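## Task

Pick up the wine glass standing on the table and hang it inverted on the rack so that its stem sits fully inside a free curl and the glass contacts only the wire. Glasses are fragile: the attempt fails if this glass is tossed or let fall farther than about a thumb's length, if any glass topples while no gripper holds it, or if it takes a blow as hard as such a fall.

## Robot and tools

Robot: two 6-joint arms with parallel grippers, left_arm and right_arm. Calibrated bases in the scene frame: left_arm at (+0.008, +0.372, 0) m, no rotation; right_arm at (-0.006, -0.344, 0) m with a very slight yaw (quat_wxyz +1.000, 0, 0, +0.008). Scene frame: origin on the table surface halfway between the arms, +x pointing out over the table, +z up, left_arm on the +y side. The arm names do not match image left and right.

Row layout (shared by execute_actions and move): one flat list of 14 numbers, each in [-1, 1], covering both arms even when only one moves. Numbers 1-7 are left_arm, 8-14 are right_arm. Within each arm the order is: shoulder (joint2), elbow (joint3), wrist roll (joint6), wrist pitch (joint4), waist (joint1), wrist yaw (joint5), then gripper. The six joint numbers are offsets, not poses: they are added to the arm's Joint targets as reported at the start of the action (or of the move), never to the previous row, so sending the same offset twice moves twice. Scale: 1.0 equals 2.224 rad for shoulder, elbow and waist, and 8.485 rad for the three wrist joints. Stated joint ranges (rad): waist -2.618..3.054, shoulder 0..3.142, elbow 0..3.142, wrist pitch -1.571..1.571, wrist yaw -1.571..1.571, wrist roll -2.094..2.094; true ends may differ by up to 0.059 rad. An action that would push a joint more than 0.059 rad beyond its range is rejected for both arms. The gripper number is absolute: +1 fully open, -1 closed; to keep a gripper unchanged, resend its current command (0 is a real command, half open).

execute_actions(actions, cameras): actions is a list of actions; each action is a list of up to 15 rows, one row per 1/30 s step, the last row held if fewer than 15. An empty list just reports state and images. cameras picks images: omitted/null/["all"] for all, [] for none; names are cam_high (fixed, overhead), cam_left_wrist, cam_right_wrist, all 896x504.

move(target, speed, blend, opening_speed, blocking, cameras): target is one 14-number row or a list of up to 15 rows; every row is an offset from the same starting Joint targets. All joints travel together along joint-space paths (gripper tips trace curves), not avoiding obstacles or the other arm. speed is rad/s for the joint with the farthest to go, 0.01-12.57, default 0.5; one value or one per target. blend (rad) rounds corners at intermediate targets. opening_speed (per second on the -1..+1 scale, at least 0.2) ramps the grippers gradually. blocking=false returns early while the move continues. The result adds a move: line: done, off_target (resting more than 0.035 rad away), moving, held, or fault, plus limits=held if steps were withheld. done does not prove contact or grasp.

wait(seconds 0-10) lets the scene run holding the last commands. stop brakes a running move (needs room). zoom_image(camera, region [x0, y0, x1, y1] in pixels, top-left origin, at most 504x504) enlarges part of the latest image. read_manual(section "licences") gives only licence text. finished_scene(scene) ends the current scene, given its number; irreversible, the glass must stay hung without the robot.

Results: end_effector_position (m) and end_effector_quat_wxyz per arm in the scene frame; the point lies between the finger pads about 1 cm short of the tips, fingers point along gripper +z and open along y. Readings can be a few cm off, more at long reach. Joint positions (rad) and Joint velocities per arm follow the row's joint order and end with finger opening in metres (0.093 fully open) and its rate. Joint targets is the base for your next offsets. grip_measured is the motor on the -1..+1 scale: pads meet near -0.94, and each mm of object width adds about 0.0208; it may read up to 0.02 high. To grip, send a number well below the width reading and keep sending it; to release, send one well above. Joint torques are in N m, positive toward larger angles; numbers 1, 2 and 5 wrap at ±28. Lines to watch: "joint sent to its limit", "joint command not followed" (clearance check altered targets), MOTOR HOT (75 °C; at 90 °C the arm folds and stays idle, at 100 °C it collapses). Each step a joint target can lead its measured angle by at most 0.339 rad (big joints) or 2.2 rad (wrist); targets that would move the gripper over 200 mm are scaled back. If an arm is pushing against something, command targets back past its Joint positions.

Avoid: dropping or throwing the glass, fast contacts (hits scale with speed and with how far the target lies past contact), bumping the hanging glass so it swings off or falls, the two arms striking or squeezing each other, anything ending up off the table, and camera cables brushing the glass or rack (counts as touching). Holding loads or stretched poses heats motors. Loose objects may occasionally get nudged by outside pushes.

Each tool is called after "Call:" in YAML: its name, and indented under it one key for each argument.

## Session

Call:
execute_actions:
  actions: []

Scene clock: 0.00 s.
left_arm: end_effector_position=(+0.4049, +0.3660, +0.0882) grip_measured=+1.000 end_effector_quat_wxyz=(+0.572, +0.000, +0.820, +0.013) | right_arm: end_effector_position=(+0.3743, -0.3516, +0.0940) grip_measured=+1.000 end_effector_quat_wxyz=(+0.593, +0.011, +0.805, -0.012)
Joint names: [shoulder, elbow, wrist roll, wrist pitch, waist, wrist yaw]
Joint positions: left_arm=[1.586 0.392 0.002 0.842 -0.038 -0.059 0.093] | right_arm=[1.537 0.303 0.002 0.934 -0.023 0.026 0.093]
Joint velocities: within noise
Joint torques (N m): no reading
Heat: left arm: 32 °C; right arm: 31 °C.
Joint targets: left_arm=[1.577 0.400 0.002 0.850 -0.038 -0.059] | right_arm=[1.531 0.310 0.002 0.937 -0.023 0.026]
Tool commands: left_gripper/opening=+1.0 right_gripper/opening=+1.0
camera_calibration:
cam_left_wrist: T_world_to_cam=[[0.00199801, -0.999632, -0.027052, 0.368692], [-0.699921, 0.0179232, -0.713996, 0.380002], [0.714218, 0.0203608, -0.699627, -0.154317], [0, 0, 0, 1]] pos_world=[0.375451, 0.364887, 0.17333]
cam_right_wrist: T_world_to_cam=[[-0.0544182, -0.998121, -0.0281602, -0.326267], [-0.657333, 0.0570387, -0.751438, 0.377021], [0.751633, -0.0223813, -0.659202, -0.149411], [0, 0, 0, 1]] pos_world=[0.342375, -0.350502, 0.175628]

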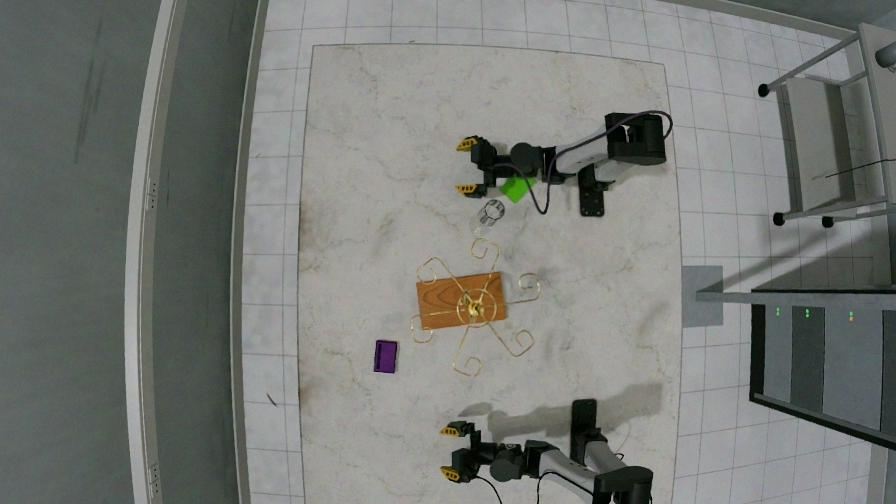

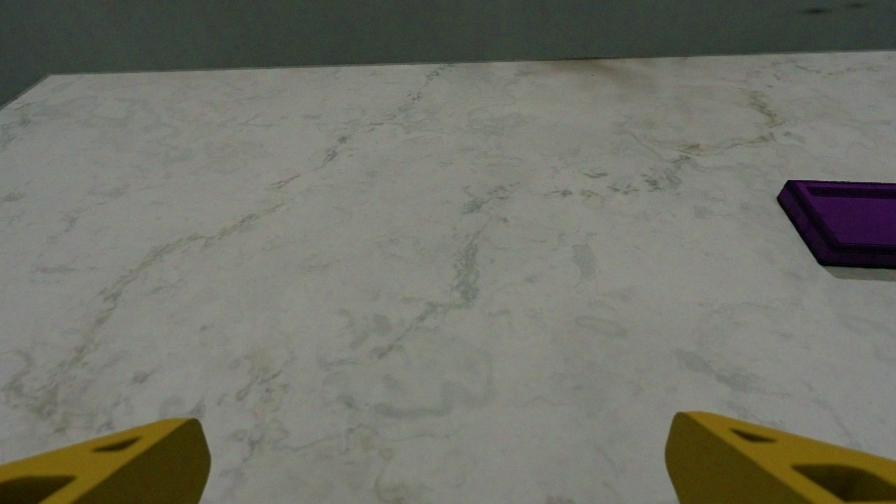

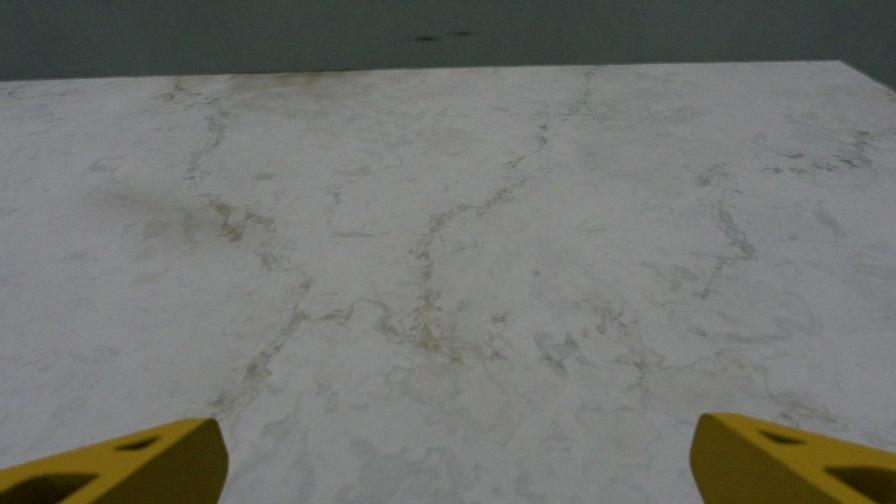

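Call:
zoom_image:
  camera: "cam_high"
  region: [400, 170, 600, 390]

Call:
zoom_image:
  camera: "cam_high"
  region: [440, 160, 560, 280]

Scaled by 2.291 from the camera's 896x504 image, which has a finer 1280x720 frame.

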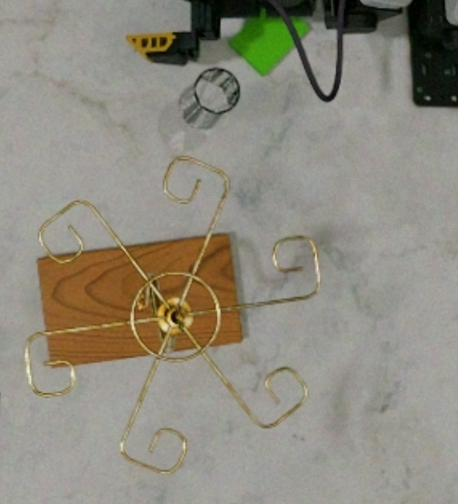

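Scaled by 4.200 from the camera's 896x504 image, which has a finer 1280x720 frame.

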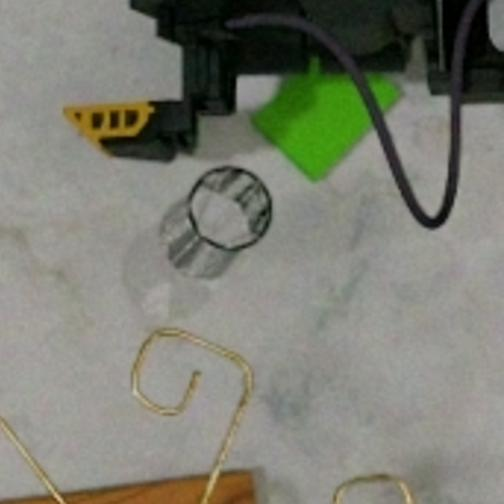

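Call:
zoom_image:
  camera: "cam_high"
  region: [455, 230, 555, 325]

Call:
zoom_image:
  camera: "cam_high"
  region: [460, 190, 520, 245]

Scaled by 5.040 from the camera's 896x504 image, which has a finer 1280x720 frame.

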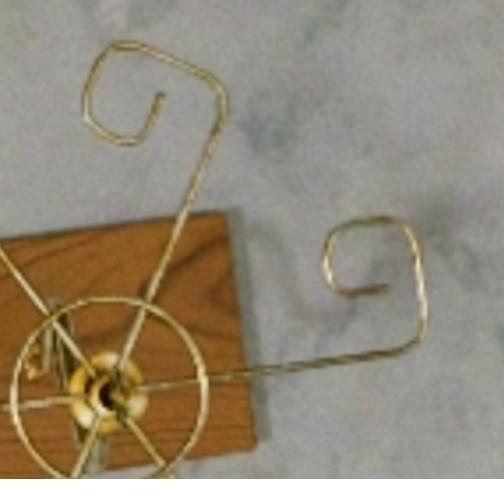

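Scaled by 8.400 from the camera's 896x504 image, which has a finer 1280x720 frame.

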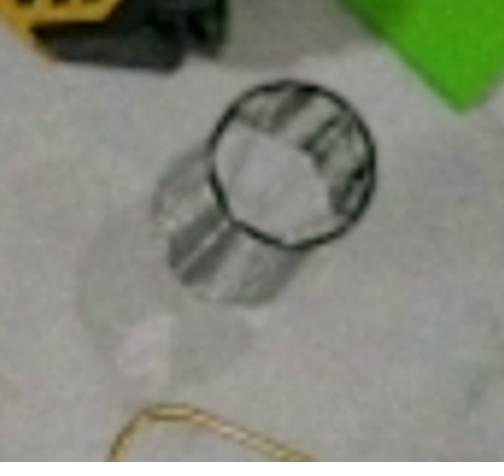

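Call:
move:
  target:
    - [-0.2657, 0.1313, -0.0002, -0.0654, 0, -0.1345, 1, -0.1673, 0.1996, -0.0002, -0.1038, -0.2383, -0.0031, 1]
    - [-0.2657, 0.1313, -0.0002, -0.0654, -0.7266, -0.1345, 1, -0.1673, 0.1996, -0.1236, -0.1861, -0.2383, -0.1882, 1]
    - [-0.0373, 0.3076, -0.0002, -0.0425, -0.728, -0.1371, 1, -0.1673, 0.1996, -0.1236, -0.1861, -0.2383, -0.1882, 1]
  speed: 0.9
  blend: 0.15

Scene clock: 250.20 s.
left_arm: end_effector_position=(+0.1333, -0.0202, +0.3300) grip_measured=+1.000 end_effector_quat_wxyz=(+0.691, +0.148, +0.688, -0.164) | right_arm: end_effector_position=(+0.2522, -0.3007, +0.2378) grip_measured=+1.000 end_effector_quat_wxyz=(+0.604, -0.338, +0.626, +0.360)
Joint names: [shoulder, elbow, wrist roll, wrist pitch, waist, wrist yaw]
Joint positions: left_arm=[1.492 1.052 0.002 0.464 -1.652 -1.208 0.093] | right_arm=[1.171 0.724 -1.034 -0.63 -0.547 -1.558 0.093]
Joint velocities: within noise
Joint torques (N m): left_arm=[-7.16 8.14 -0.08 1.72 -0.7 -0.11] | right_arm=[-4.18 8.27 -0.26 0.62 -0.69 -0.83]
Heat: left arm: 44 °C; right arm: 38 °C.
Joint targets: left_arm=[1.494 1.084 0.001 0.489 -1.657 -1.222] | right_arm=[1.159 0.754 -1.047 -0.641 -0.553 -1.571]
move: done
camera_calibration:
cam_left_wrist: T_world_to_cam=[[-0.440162, -0.897847, 0.0113276, 0.0381141], [-0.366365, 0.168061, -0.915168, 0.394433], [0.819777, -0.406972, -0.402914, 0.0960203], [0, 0, 0, 1]] pos_world=[0.0825677, 0.00700927, 0.399229]
cam_right_wrist: T_world_to_cam=[[0.850001, -0.520375, -0.0818976, -0.349719], [-0.281515, -0.317317, -0.905572, 0.231139], [0.445249, 0.792792, -0.416213, 0.302926], [0, 0, 0, 1]] pos_world=[0.227453, -0.348798, 0.306753]

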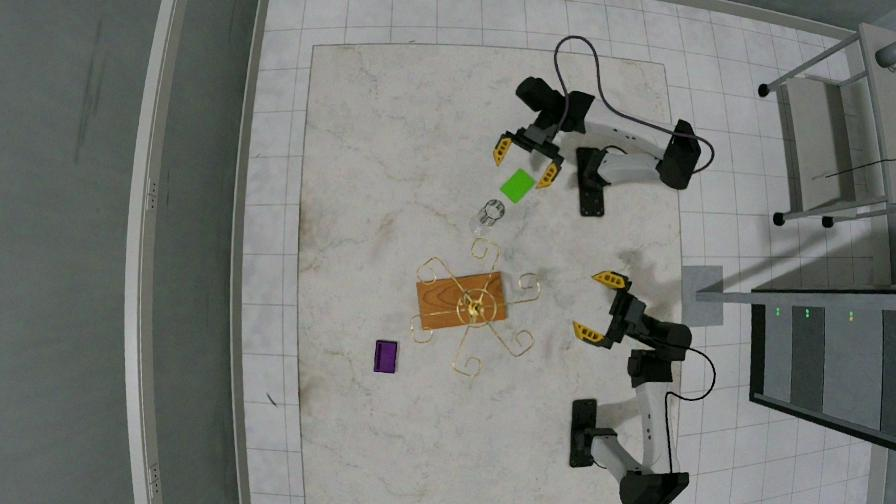

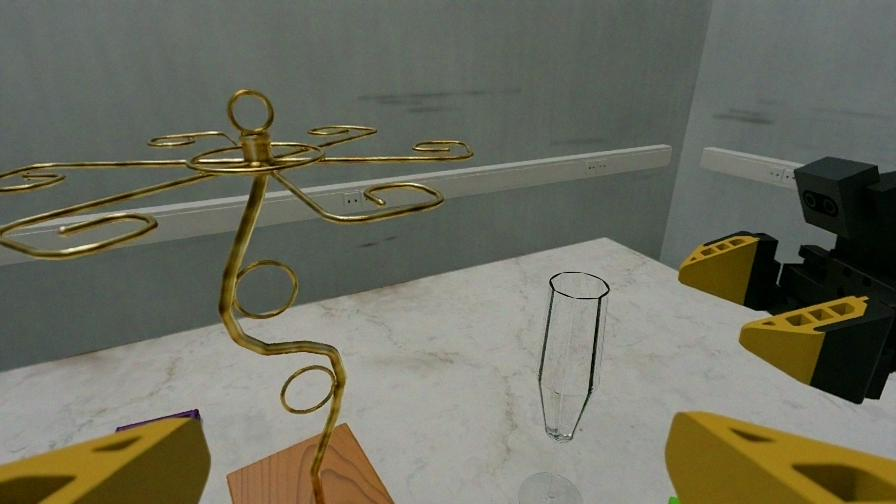

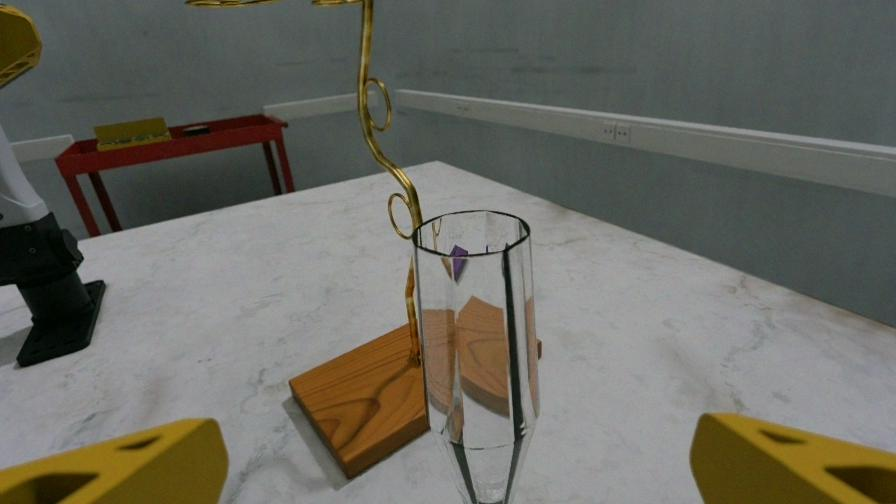

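Call:
zoom_image:
  camera: "cam_left_wrist"
  region: [480, 250, 680, 504]

Call:
zoom_image:
  camera: "cam_right_wrist"
  region: [380, 190, 600, 504]

Call:
zoom_image:
  camera: "cam_high"
  region: [450, 150, 550, 270]

Scaled by 1.984 from the camera's 896x504 image, which has a finer 1280x720 frame.

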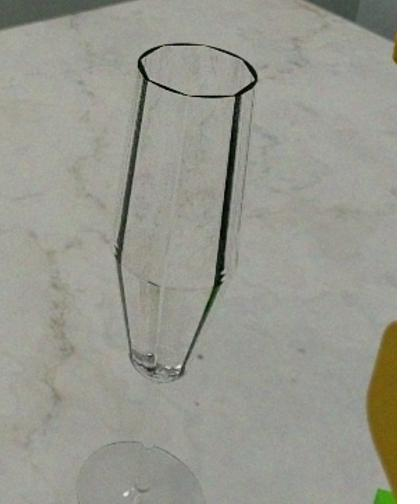

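Scaled by 1.605 from the camera's 896x504 image, which has a finer 1280x720 frame.

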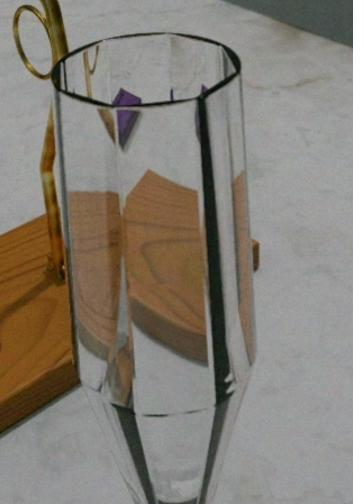

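Scaled by 4.200 from the camera's 896x504 image, which has a finer 1280x720 frame.

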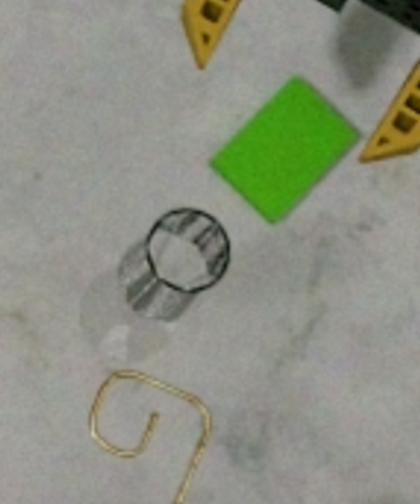

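Call:
move:
  target: [0, 0, 0, 0, 0, 0, 1, 0.0815, -0.0513, -0.0309, 0.0038, -0.0031, 0, 1]
  speed: 0.5

Call:
zoom_image:
  camera: "cam_right_wrist"
  region: [330, 150, 630, 504]

Call:
zoom_image:
  camera: "cam_left_wrist"
  region: [470, 240, 670, 504]

Scene clock: 530.83 s.
left_arm: end_effector_position=(+0.1333, -0.0200, +0.3302) grip_measured=+1.000 end_effector_quat_wxyz=(+0.691, +0.147, +0.688, -0.164) | right_arm: end_effector_position=(+0.2566, -0.3045, +0.1876) grip_measured=+1.000 end_effector_quat_wxyz=(+0.604, -0.336, +0.626, +0.361)
Joint names: [shoulder, elbow, wrist roll, wrist pitch, waist, wrist yaw]
Joint positions: left_arm=[1.492 1.052 0.002 0.465 -1.652 -1.209 0.093] | right_arm=[1.337 0.648 -1.274 -0.631 -0.553 -1.561 0.093]
Joint velocities: within noise
Joint torques (N m): left_arm=[-7.25 8.25 -0.11 1.72 -0.84 -0.13] | right_arm=[-3.51 4.59 -0.45 0.7 -0.75 -0.88]
Heat: left arm: 43 °C; right arm: 42 °C.
Joint targets: left_arm=[1.494 1.084 0.001 0.489 -1.657 -1.222] | right_arm=[1.340 0.640 -1.309 -0.609 -0.560 -1.571]
move: done
camera_calibration:
cam_left_wrist: T_world_to_cam=[[-0.439501, -0.898153, 0.0126699, 0.0377043], [-0.366581, 0.166469, -0.915372, 0.3946], [0.820035, -0.406951, -0.40241, 0.0959193], [0, 0, 0, 1]] pos_world=[0.0825667, 0.00720988, 0.399327]
cam_right_wrist: T_world_to_cam=[[0.848938, -0.521691, -0.0845221, -0.359206], [-0.2833, -0.314206, -0.906099, 0.18721], [0.446146, 0.793167, -0.414536, 0.282697], [0, 0, 0, 1]] pos_world=[0.231855, -0.352798, 0.256458]

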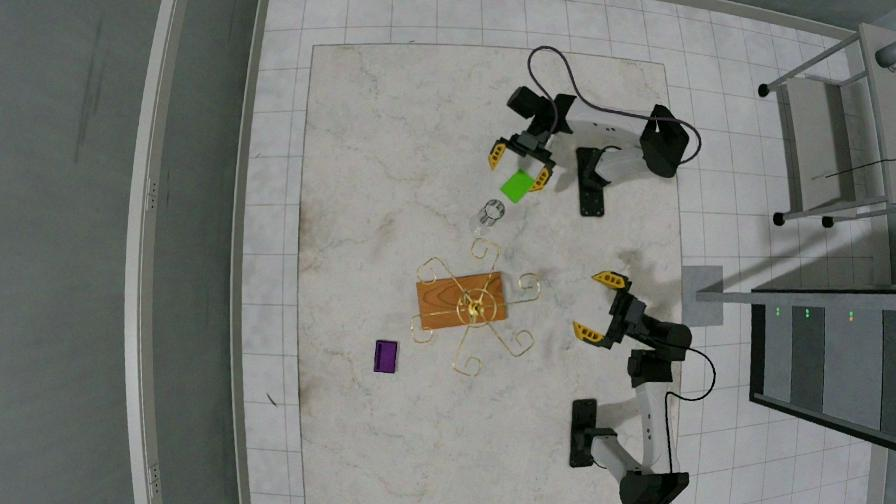

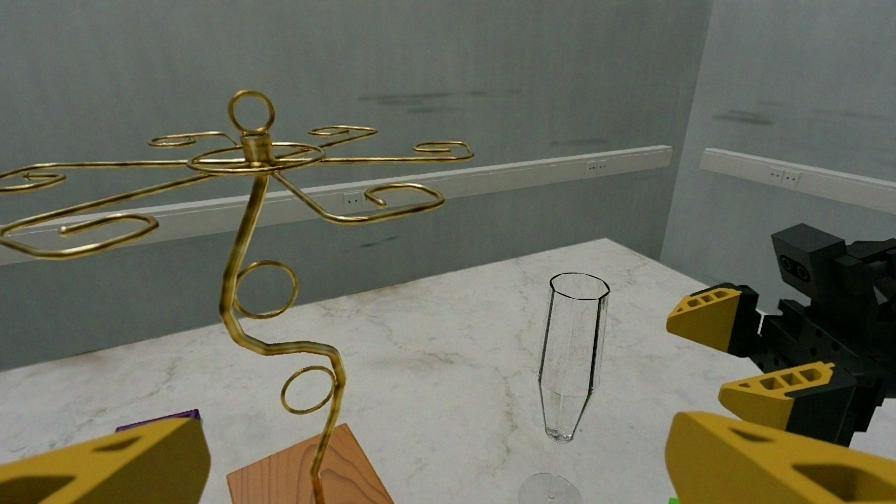

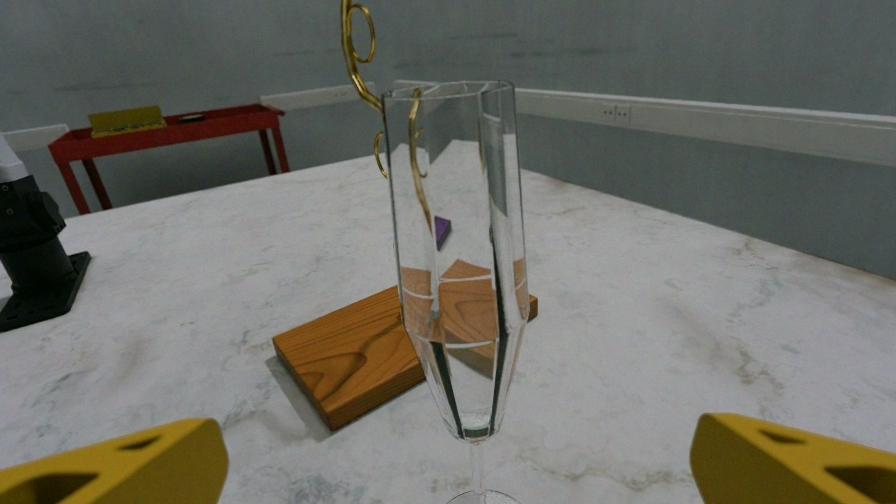

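Scaled by 1.424 from the camera's 896x504 image, which has a finer 1280x720 frame.

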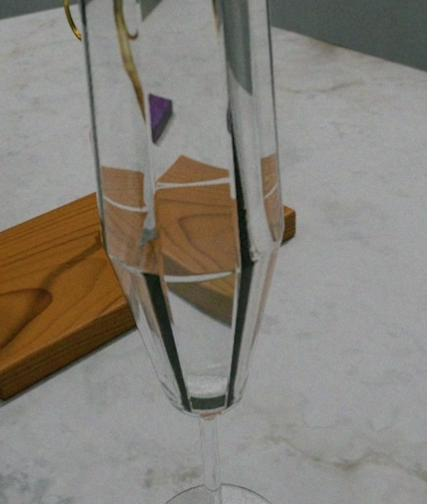

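Scaled by 1.909 from the camera's 896x504 image, which has a finer 1280x720 frame.

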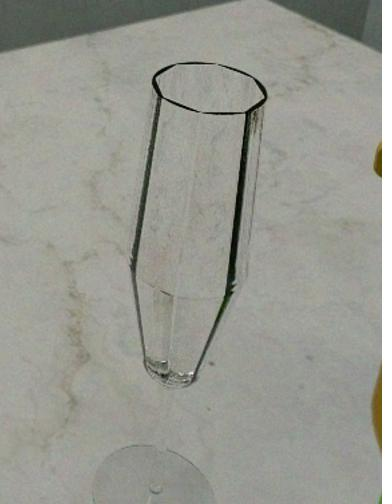

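Call:
zoom_image:
  camera: "cam_right_wrist"
  region: [370, 60, 550, 160]

Call:
zoom_image:
  camera: "cam_right_wrist"
  region: [390, 280, 550, 400]

Call:
zoom_image:
  camera: "cam_right_wrist"
  region: [430, 404, 530, 504]

Call:
zoom_image:
  camera: "cam_left_wrist"
  region: [535, 260, 625, 320]

Call:
zoom_image:
  camera: "cam_high"
  region: [475, 195, 515, 235]

Scaled by 2.800 from the camera's 896x504 image, which has a finer 1280x720 frame.

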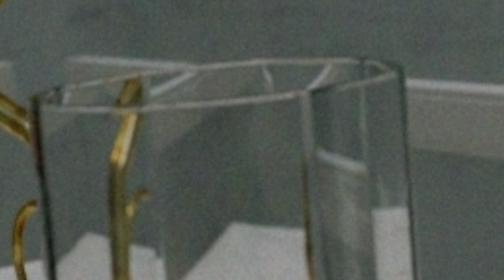

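Scaled by 3.150 from the camera's 896x504 image, which has a finer 1280x720 frame.

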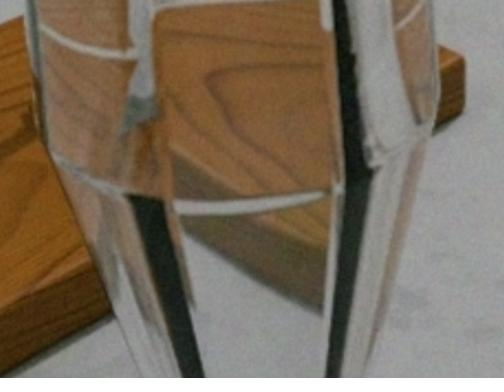

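Scaled by 5.040 from the camera's 896x504 image, which has a finer 1280x720 frame.

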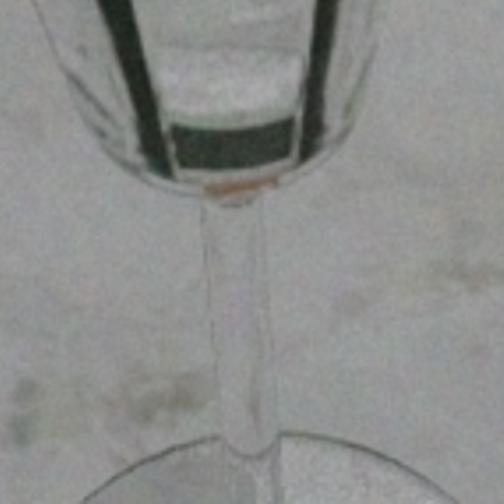

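Scaled by 5.600 from the camera's 896x504 image, which has a finer 1280x720 frame.

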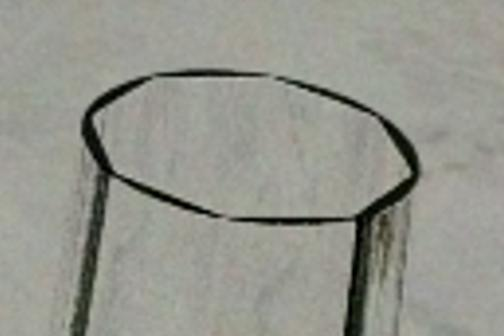

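Scaled by 12.600 from the camera's 896x504 image, which has a finer 1280x720 frame.

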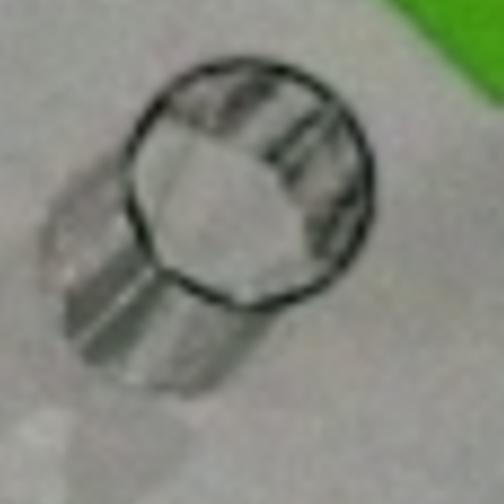

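Call:
move:
  target: [0, 0, 0, 0, 0, 0, 1, 0.1144, 0.1132, 0, 0.0058, 0.1183, 0, 1]
  speed: 0.3
  cameras: ["cam_high", "cam_left_wrist", "cam_right_wrist"]

Call:
zoom_image:
  camera: "cam_left_wrist"
  region: [480, 230, 780, 504]

Scene clock: 726.40 s.
left_arm: end_effector_position=(+0.1334, -0.0200, +0.3302) grip_measured=+1.000 end_effector_quat_wxyz=(+0.691, +0.147, +0.688, -0.164) | right_arm: end_effector_position=(+0.2984, -0.2584, +0.1870) grip_measured=+1.000 end_effector_quat_wxyz=(+0.557, -0.414, +0.577, +0.431)
Joint names: [shoulder, elbow, wrist roll, wrist pitch, waist, wrist yaw]
Joint positions: left_arm=[1.492 1.052 0.002 0.466 -1.652 -1.209 0.093] | right_arm=[1.589 0.865 -1.275 -0.587 -0.302 -1.561 0.093]
Joint velocities: within noise
Joint torques (N m): left_arm=[-7.1 8.28 -0.1 1.75 -1.11 -0.1] | right_arm=[-5.26 7.31 -0.41 0.83 0.27 -0.9]
Heat: left arm: 43 °C; right arm: 35 °C.
Joint targets: left_arm=[1.494 1.084 0.001 0.489 -1.657 -1.222] | right_arm=[1.595 0.892 -1.309 -0.560 -0.297 -1.571]
move: done
camera_calibration:
cam_left_wrist: T_world_to_cam=[[-0.439138, -0.898325, 0.0130319, 0.0376198], [-0.366724, 0.16599, -0.915402, 0.394701], [0.820166, -0.406767, -0.40233, 0.0959567], [0, 0, 0, 1]] pos_world=[0.0825662, 0.00731038, 0.399426]
cam_right_wrist: T_world_to_cam=[[0.952522, -0.295064, -0.0750877, -0.344864], [-0.188292, -0.377068, -0.906844, 0.168537], [0.239264, 0.877928, -0.414724, 0.310851], [0, 0, 0, 1]] pos_world=[0.285849, -0.311112, 0.255859]

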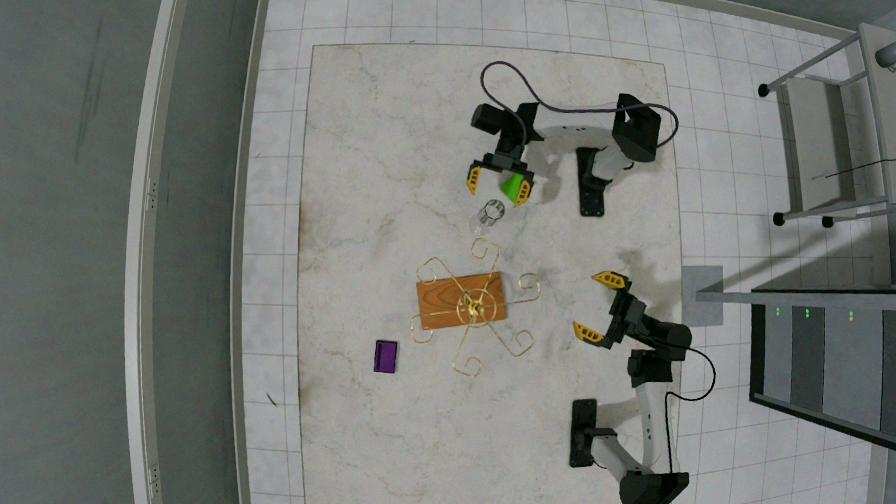

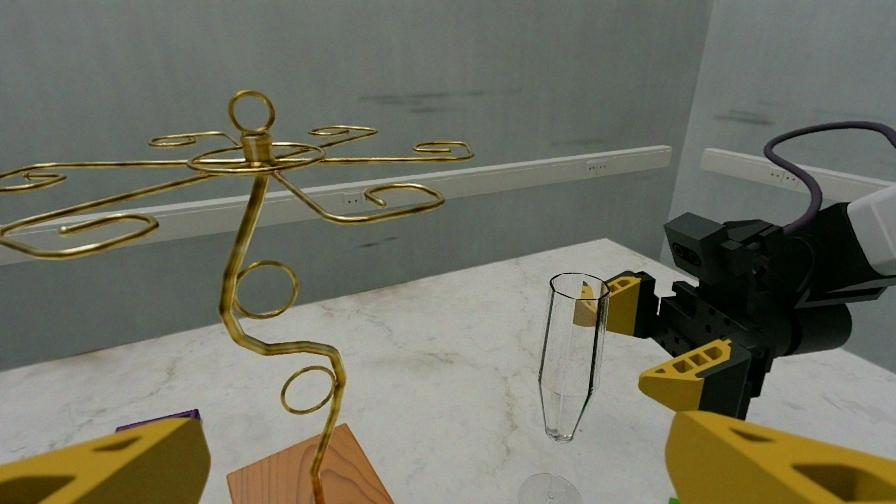

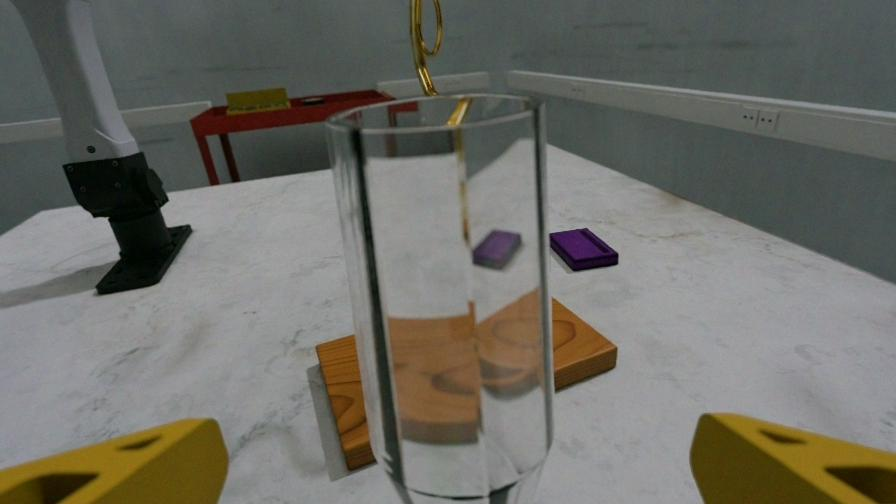

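Scaled by 1.680 from the camera's 896x504 image, which has a finer 1280x720 frame.

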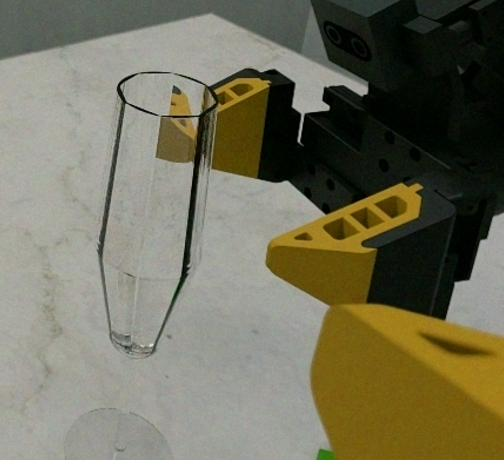

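Call:
move:
  target: [0, 0, 0, 0, 0, 0, 1, 0.0420, 0.0423, 0, 0.0002, 0.0558, 0, 1]
  speed: 0.15

Call:
zoom_image:
  camera: "cam_left_wrist"
  region: [480, 230, 780, 504]

Call:
zoom_image:
  camera: "cam_high"
  region: [450, 150, 550, 250]

Scene clock: 767.40 s.
left_arm: end_effector_position=(+0.1334, -0.0200, +0.3302) grip_measured=+1.000 end_effector_quat_wxyz=(+0.691, +0.147, +0.688, -0.164) | right_arm: end_effector_position=(+0.3099, -0.2255, +0.1857) grip_measured=+1.000 end_effector_quat_wxyz=(+0.530, -0.450, +0.549, +0.464)
Joint names: [shoulder, elbow, wrist roll, wrist pitch, waist, wrist yaw]
Joint positions: left_arm=[1.492 1.052 0.002 0.466 -1.652 -1.209 0.093] | right_arm=[1.682 0.958 -1.275 -0.584 -0.178 -1.561 0.093]
Joint velocities: within noise
Joint torques (N m): left_arm=[-7.2 8.32 -0.1 1.75 -0.83 -0.06] | right_arm=[-5.96 7.32 -0.48 0.74 0.21 -0.83]
Heat: left arm: 43 °C; right arm: 39 °C.
Joint targets: left_arm=[1.494 1.084 0.001 0.489 -1.657 -1.222] | right_arm=[1.688 0.986 -1.309 -0.558 -0.173 -1.571]
move: done
camera_calibration:
cam_left_wrist: T_world_to_cam=[[-0.439138, -0.898325, 0.0130319, 0.0376198], [-0.366724, 0.16599, -0.915402, 0.394701], [0.820166, -0.406767, -0.40233, 0.0959567], [0, 0, 0, 1]] pos_world=[0.0825662, 0.00731038, 0.399426]
cam_right_wrist: T_world_to_cam=[[0.981975, -0.175066, -0.0712482, -0.328901], [-0.136776, -0.398023, -0.907122, 0.161306], [0.130447, 0.900516, -0.414794, 0.317431], [0, 0, 0, 1]] pos_world=[0.303627, -0.279227, 0.254559]

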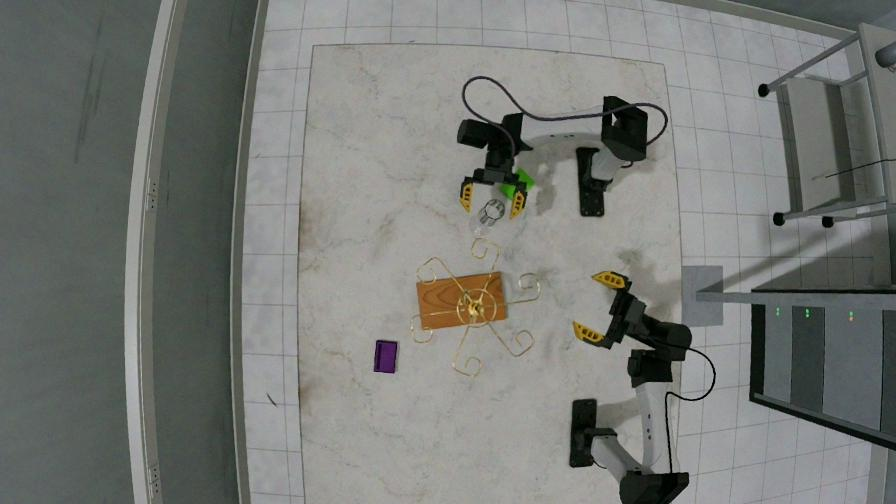

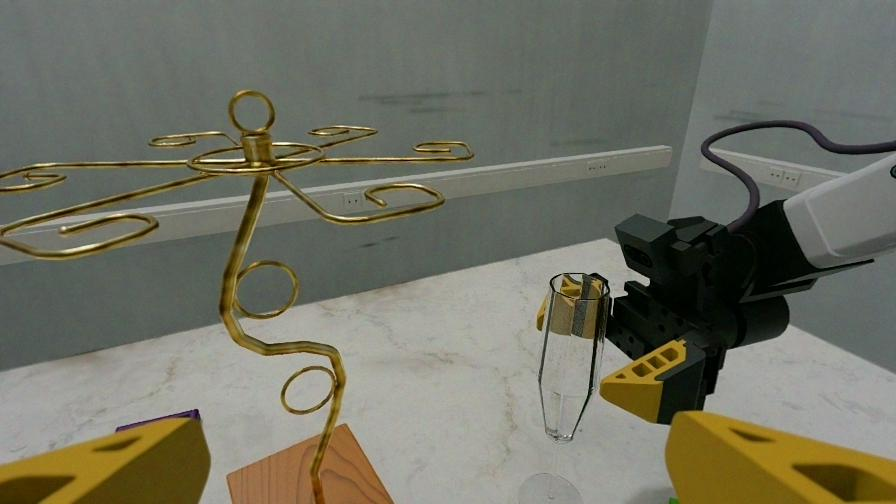

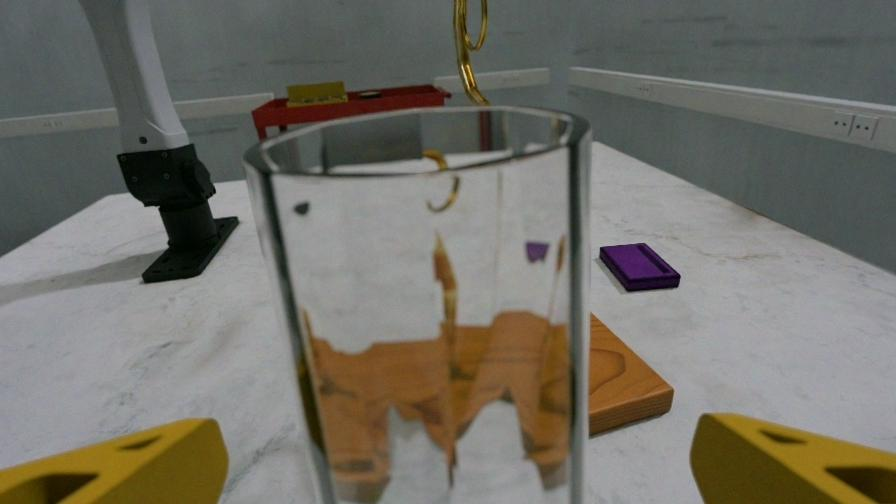

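Scaled by 1.680 from the camera's 896x504 image, which has a finer 1280x720 frame.

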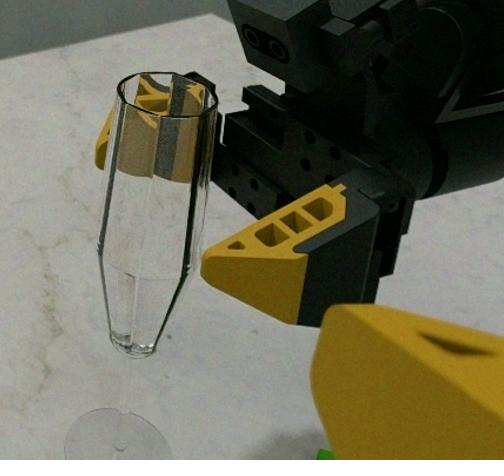

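Scaled by 5.040 from the camera's 896x504 image, which has a finer 1280x720 frame.

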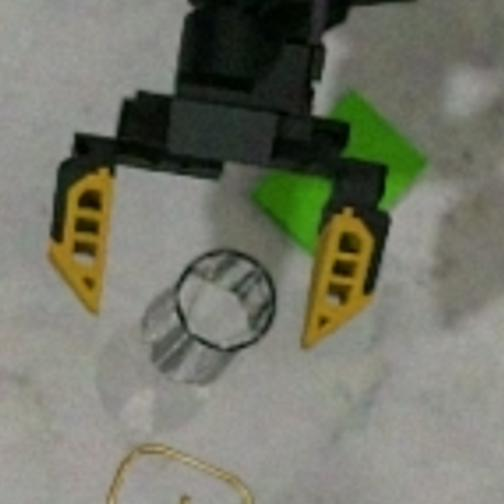

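Call:
move:
  target:
    - [0, 0, 0, 0, 0, 0, 1, 0.0022, 0.0022, 0, 0, 0.0067, 0, 1]
    - [0, 0, 0, 0, 0, 0, 1, 0.0022, 0.0022, 0, 0, 0.0067, 0, -0.24]
  speed: 0.1
  opening_speed: 0.35

Call:
zoom_image:
  camera: "cam_left_wrist"
  region: [480, 230, 780, 504]

Call:
zoom_image:
  camera: "cam_high"
  region: [450, 150, 550, 250]

Scene clock: 806.53 s.
left_arm: end_effector_position=(+0.1334, -0.0200, +0.3303) grip_measured=+1.000 end_effector_quat_wxyz=(+0.691, +0.147, +0.688, -0.164) | right_arm: end_effector_position=(+0.3098, -0.2216, +0.1857) grip_measured=-0.021 end_effector_quat_wxyz=(+0.527, -0.455, +0.546, +0.466)
Joint names: [shoulder, elbow, wrist roll, wrist pitch, waist, wrist yaw]
Joint positions: left_arm=[1.492 1.052 0.002 0.466 -1.652 -1.209 0.093] | right_arm=[1.686 0.963 -1.275 -0.581 -0.165 -1.561 0.044]
Joint velocities: within noise
Joint torques (N m): left_arm=[-7.23 8.29 -0.09 1.75 -0.94 -0.16] | right_arm=[-6.12 7.34 -0.47 0.72 0.47 -0.93]
Heat: left arm: 44 °C; right arm: 39 °C.
Joint targets: left_arm=[1.494 1.084 0.001 0.489 -1.657 -1.222] | right_arm=[1.693 0.991 -1.309 -0.558 -0.158 -1.571]
move: done
camera_calibration:
cam_left_wrist: T_world_to_cam=[[-0.439156, -0.89831, 0.0134329, 0.0374608], [-0.366707, 0.165582, -0.915483, 0.394734], [0.820163, -0.406966, -0.402133, 0.0958792], [0, 0, 0, 1]] pos_world=[0.0825662, 0.00731018, 0.399425]
cam_right_wrist: T_world_to_cam=[[0.984354, -0.162316, -0.0685596, -0.326492], [-0.129166, -0.40008, -0.907332, 0.160046], [0.119845, 0.901992, -0.414786, 0.317583], [0, 0, 0, 1]] pos_world=[0.303995, -0.275421, 0.25456]

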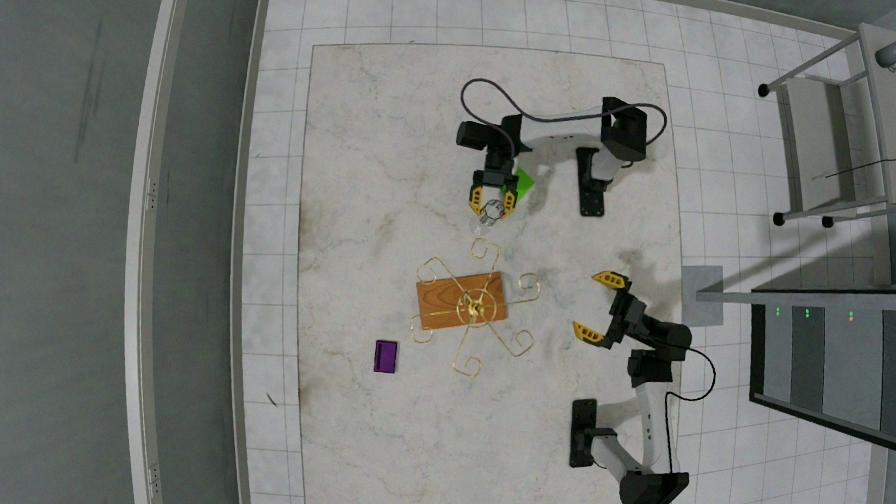

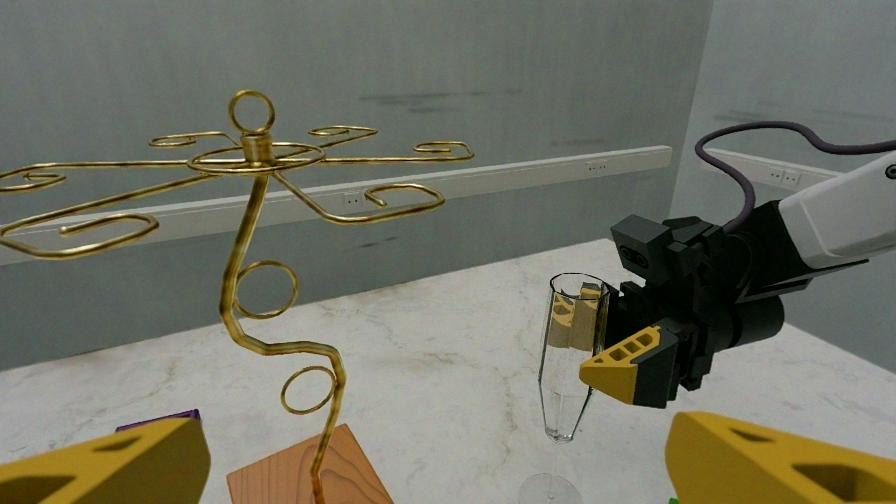

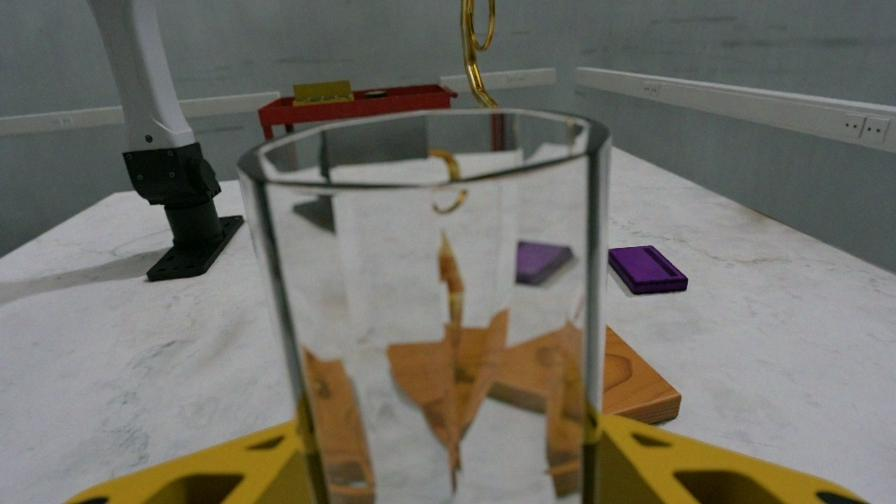

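Scaled by 1.680 from the camera's 896x504 image, which has a finer 1280x720 frame.

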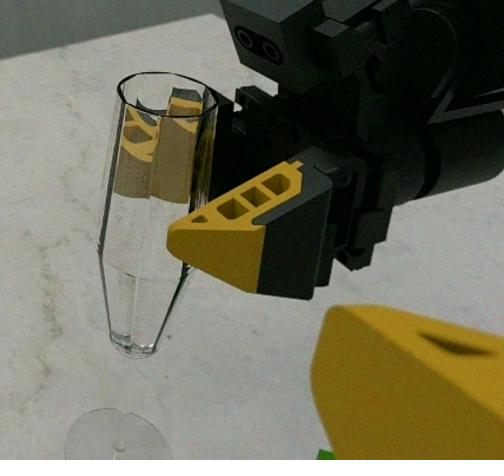

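Scaled by 5.040 from the camera's 896x504 image, which has a finer 1280x720 frame.

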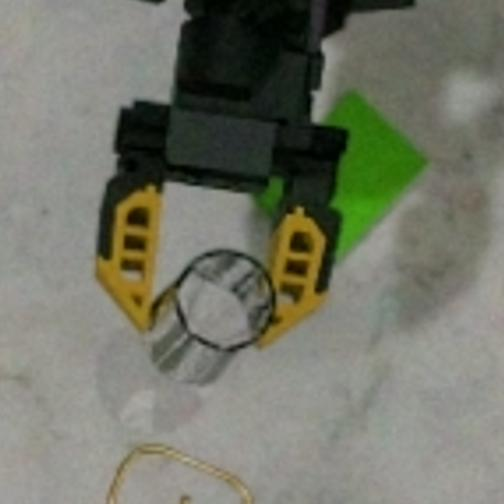

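Call:
move:
  target: [0, 0, 0, 0, 0, 0, 1, -0.0531, 0.0737, 0, -0.0341, 0, 0, -0.24]
  speed: 0.15

Call:
zoom_image:
  camera: "cam_left_wrist"
  region: [480, 150, 830, 504]

Scene clock: 838.63 s.
left_arm: end_effector_position=(+0.1334, -0.0200, +0.3303) grip_measured=+1.000 end_effector_quat_wxyz=(+0.691, +0.147, +0.688, -0.164) | right_arm: end_effector_position=(+0.3087, -0.2215, +0.2420) grip_measured=-0.027 end_effector_quat_wxyz=(+0.527, -0.459, +0.548, +0.460)
Joint names: [shoulder, elbow, wrist roll, wrist pitch, waist, wrist yaw]
Joint positions: left_arm=[1.492 1.052 0.002 0.466 -1.652 -1.209 0.093] | right_arm=[1.601 1.121 -1.296 -0.837 -0.165 -1.548 0.044]
Joint velocities: within noise
Joint torques (N m): left_arm=[-7.16 8.21 -0.11 1.77 -1.01 -0.13] | right_arm=[-8.95 8.08 -0.24 0.32 0.47 -1.01]
Heat: left arm: 44 °C; right arm: 39 °C.
Joint targets: left_arm=[1.494 1.084 0.001 0.489 -1.657 -1.222] | right_arm=[1.575 1.155 -1.309 -0.848 -0.158 -1.571]
move: done
camera_calibration:
cam_left_wrist: T_world_to_cam=[[-0.439156, -0.89831, 0.0134329, 0.0374608], [-0.366707, 0.165582, -0.915483, 0.394734], [0.820163, -0.406966, -0.402133, 0.0958792], [0, 0, 0, 1]] pos_world=[0.0825662, 0.00731018, 0.399425]
cam_right_wrist: T_world_to_cam=[[0.984242, -0.166319, -0.0600396, -0.324471], [-0.124745, -0.412458, -0.902395, 0.205677], [0.125322, 0.895666, -0.426706, 0.340759], [0, 0, 0, 1]] pos_world=[0.302311, -0.274339, 0.311525]

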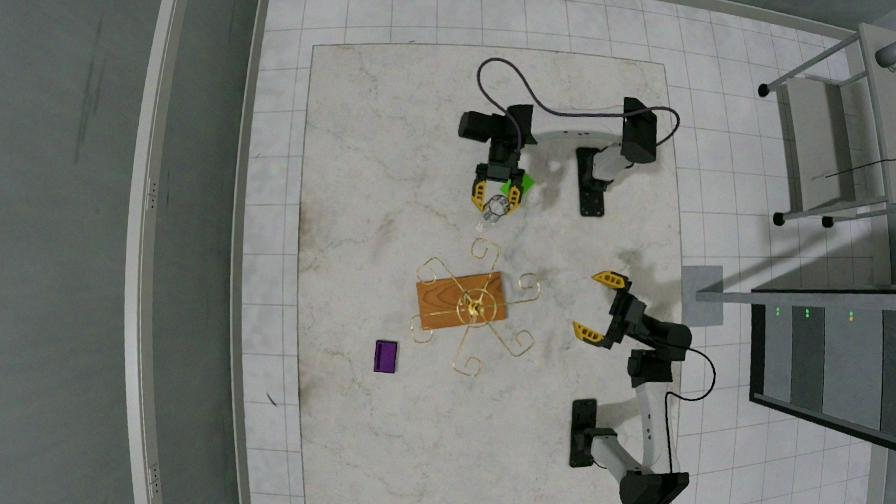

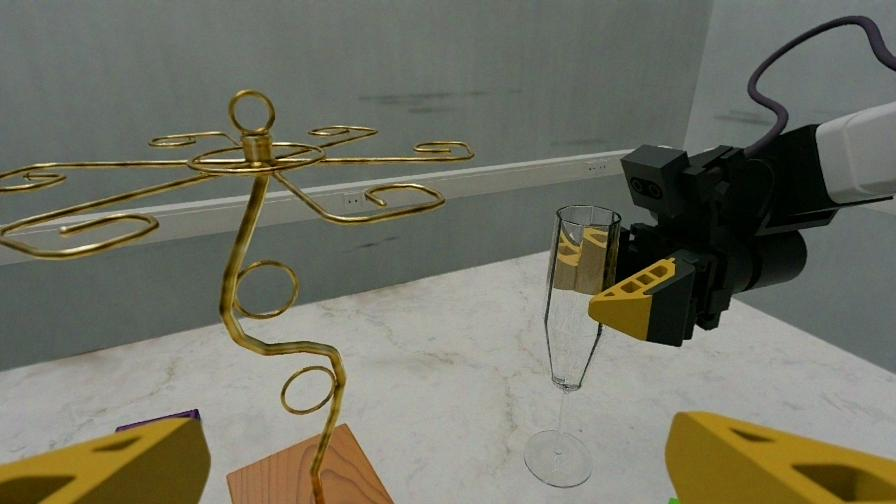

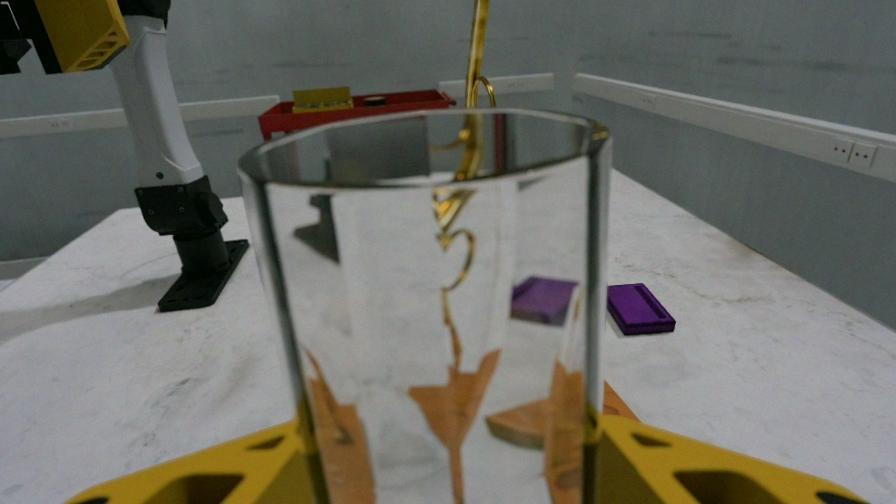

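Scaled by 1.424 from the camera's 896x504 image, which has a finer 1280x720 frame.

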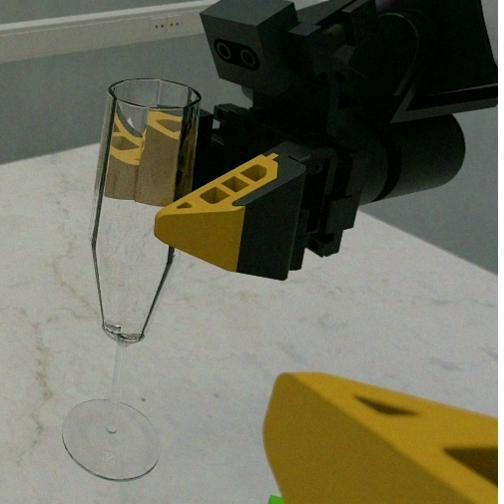

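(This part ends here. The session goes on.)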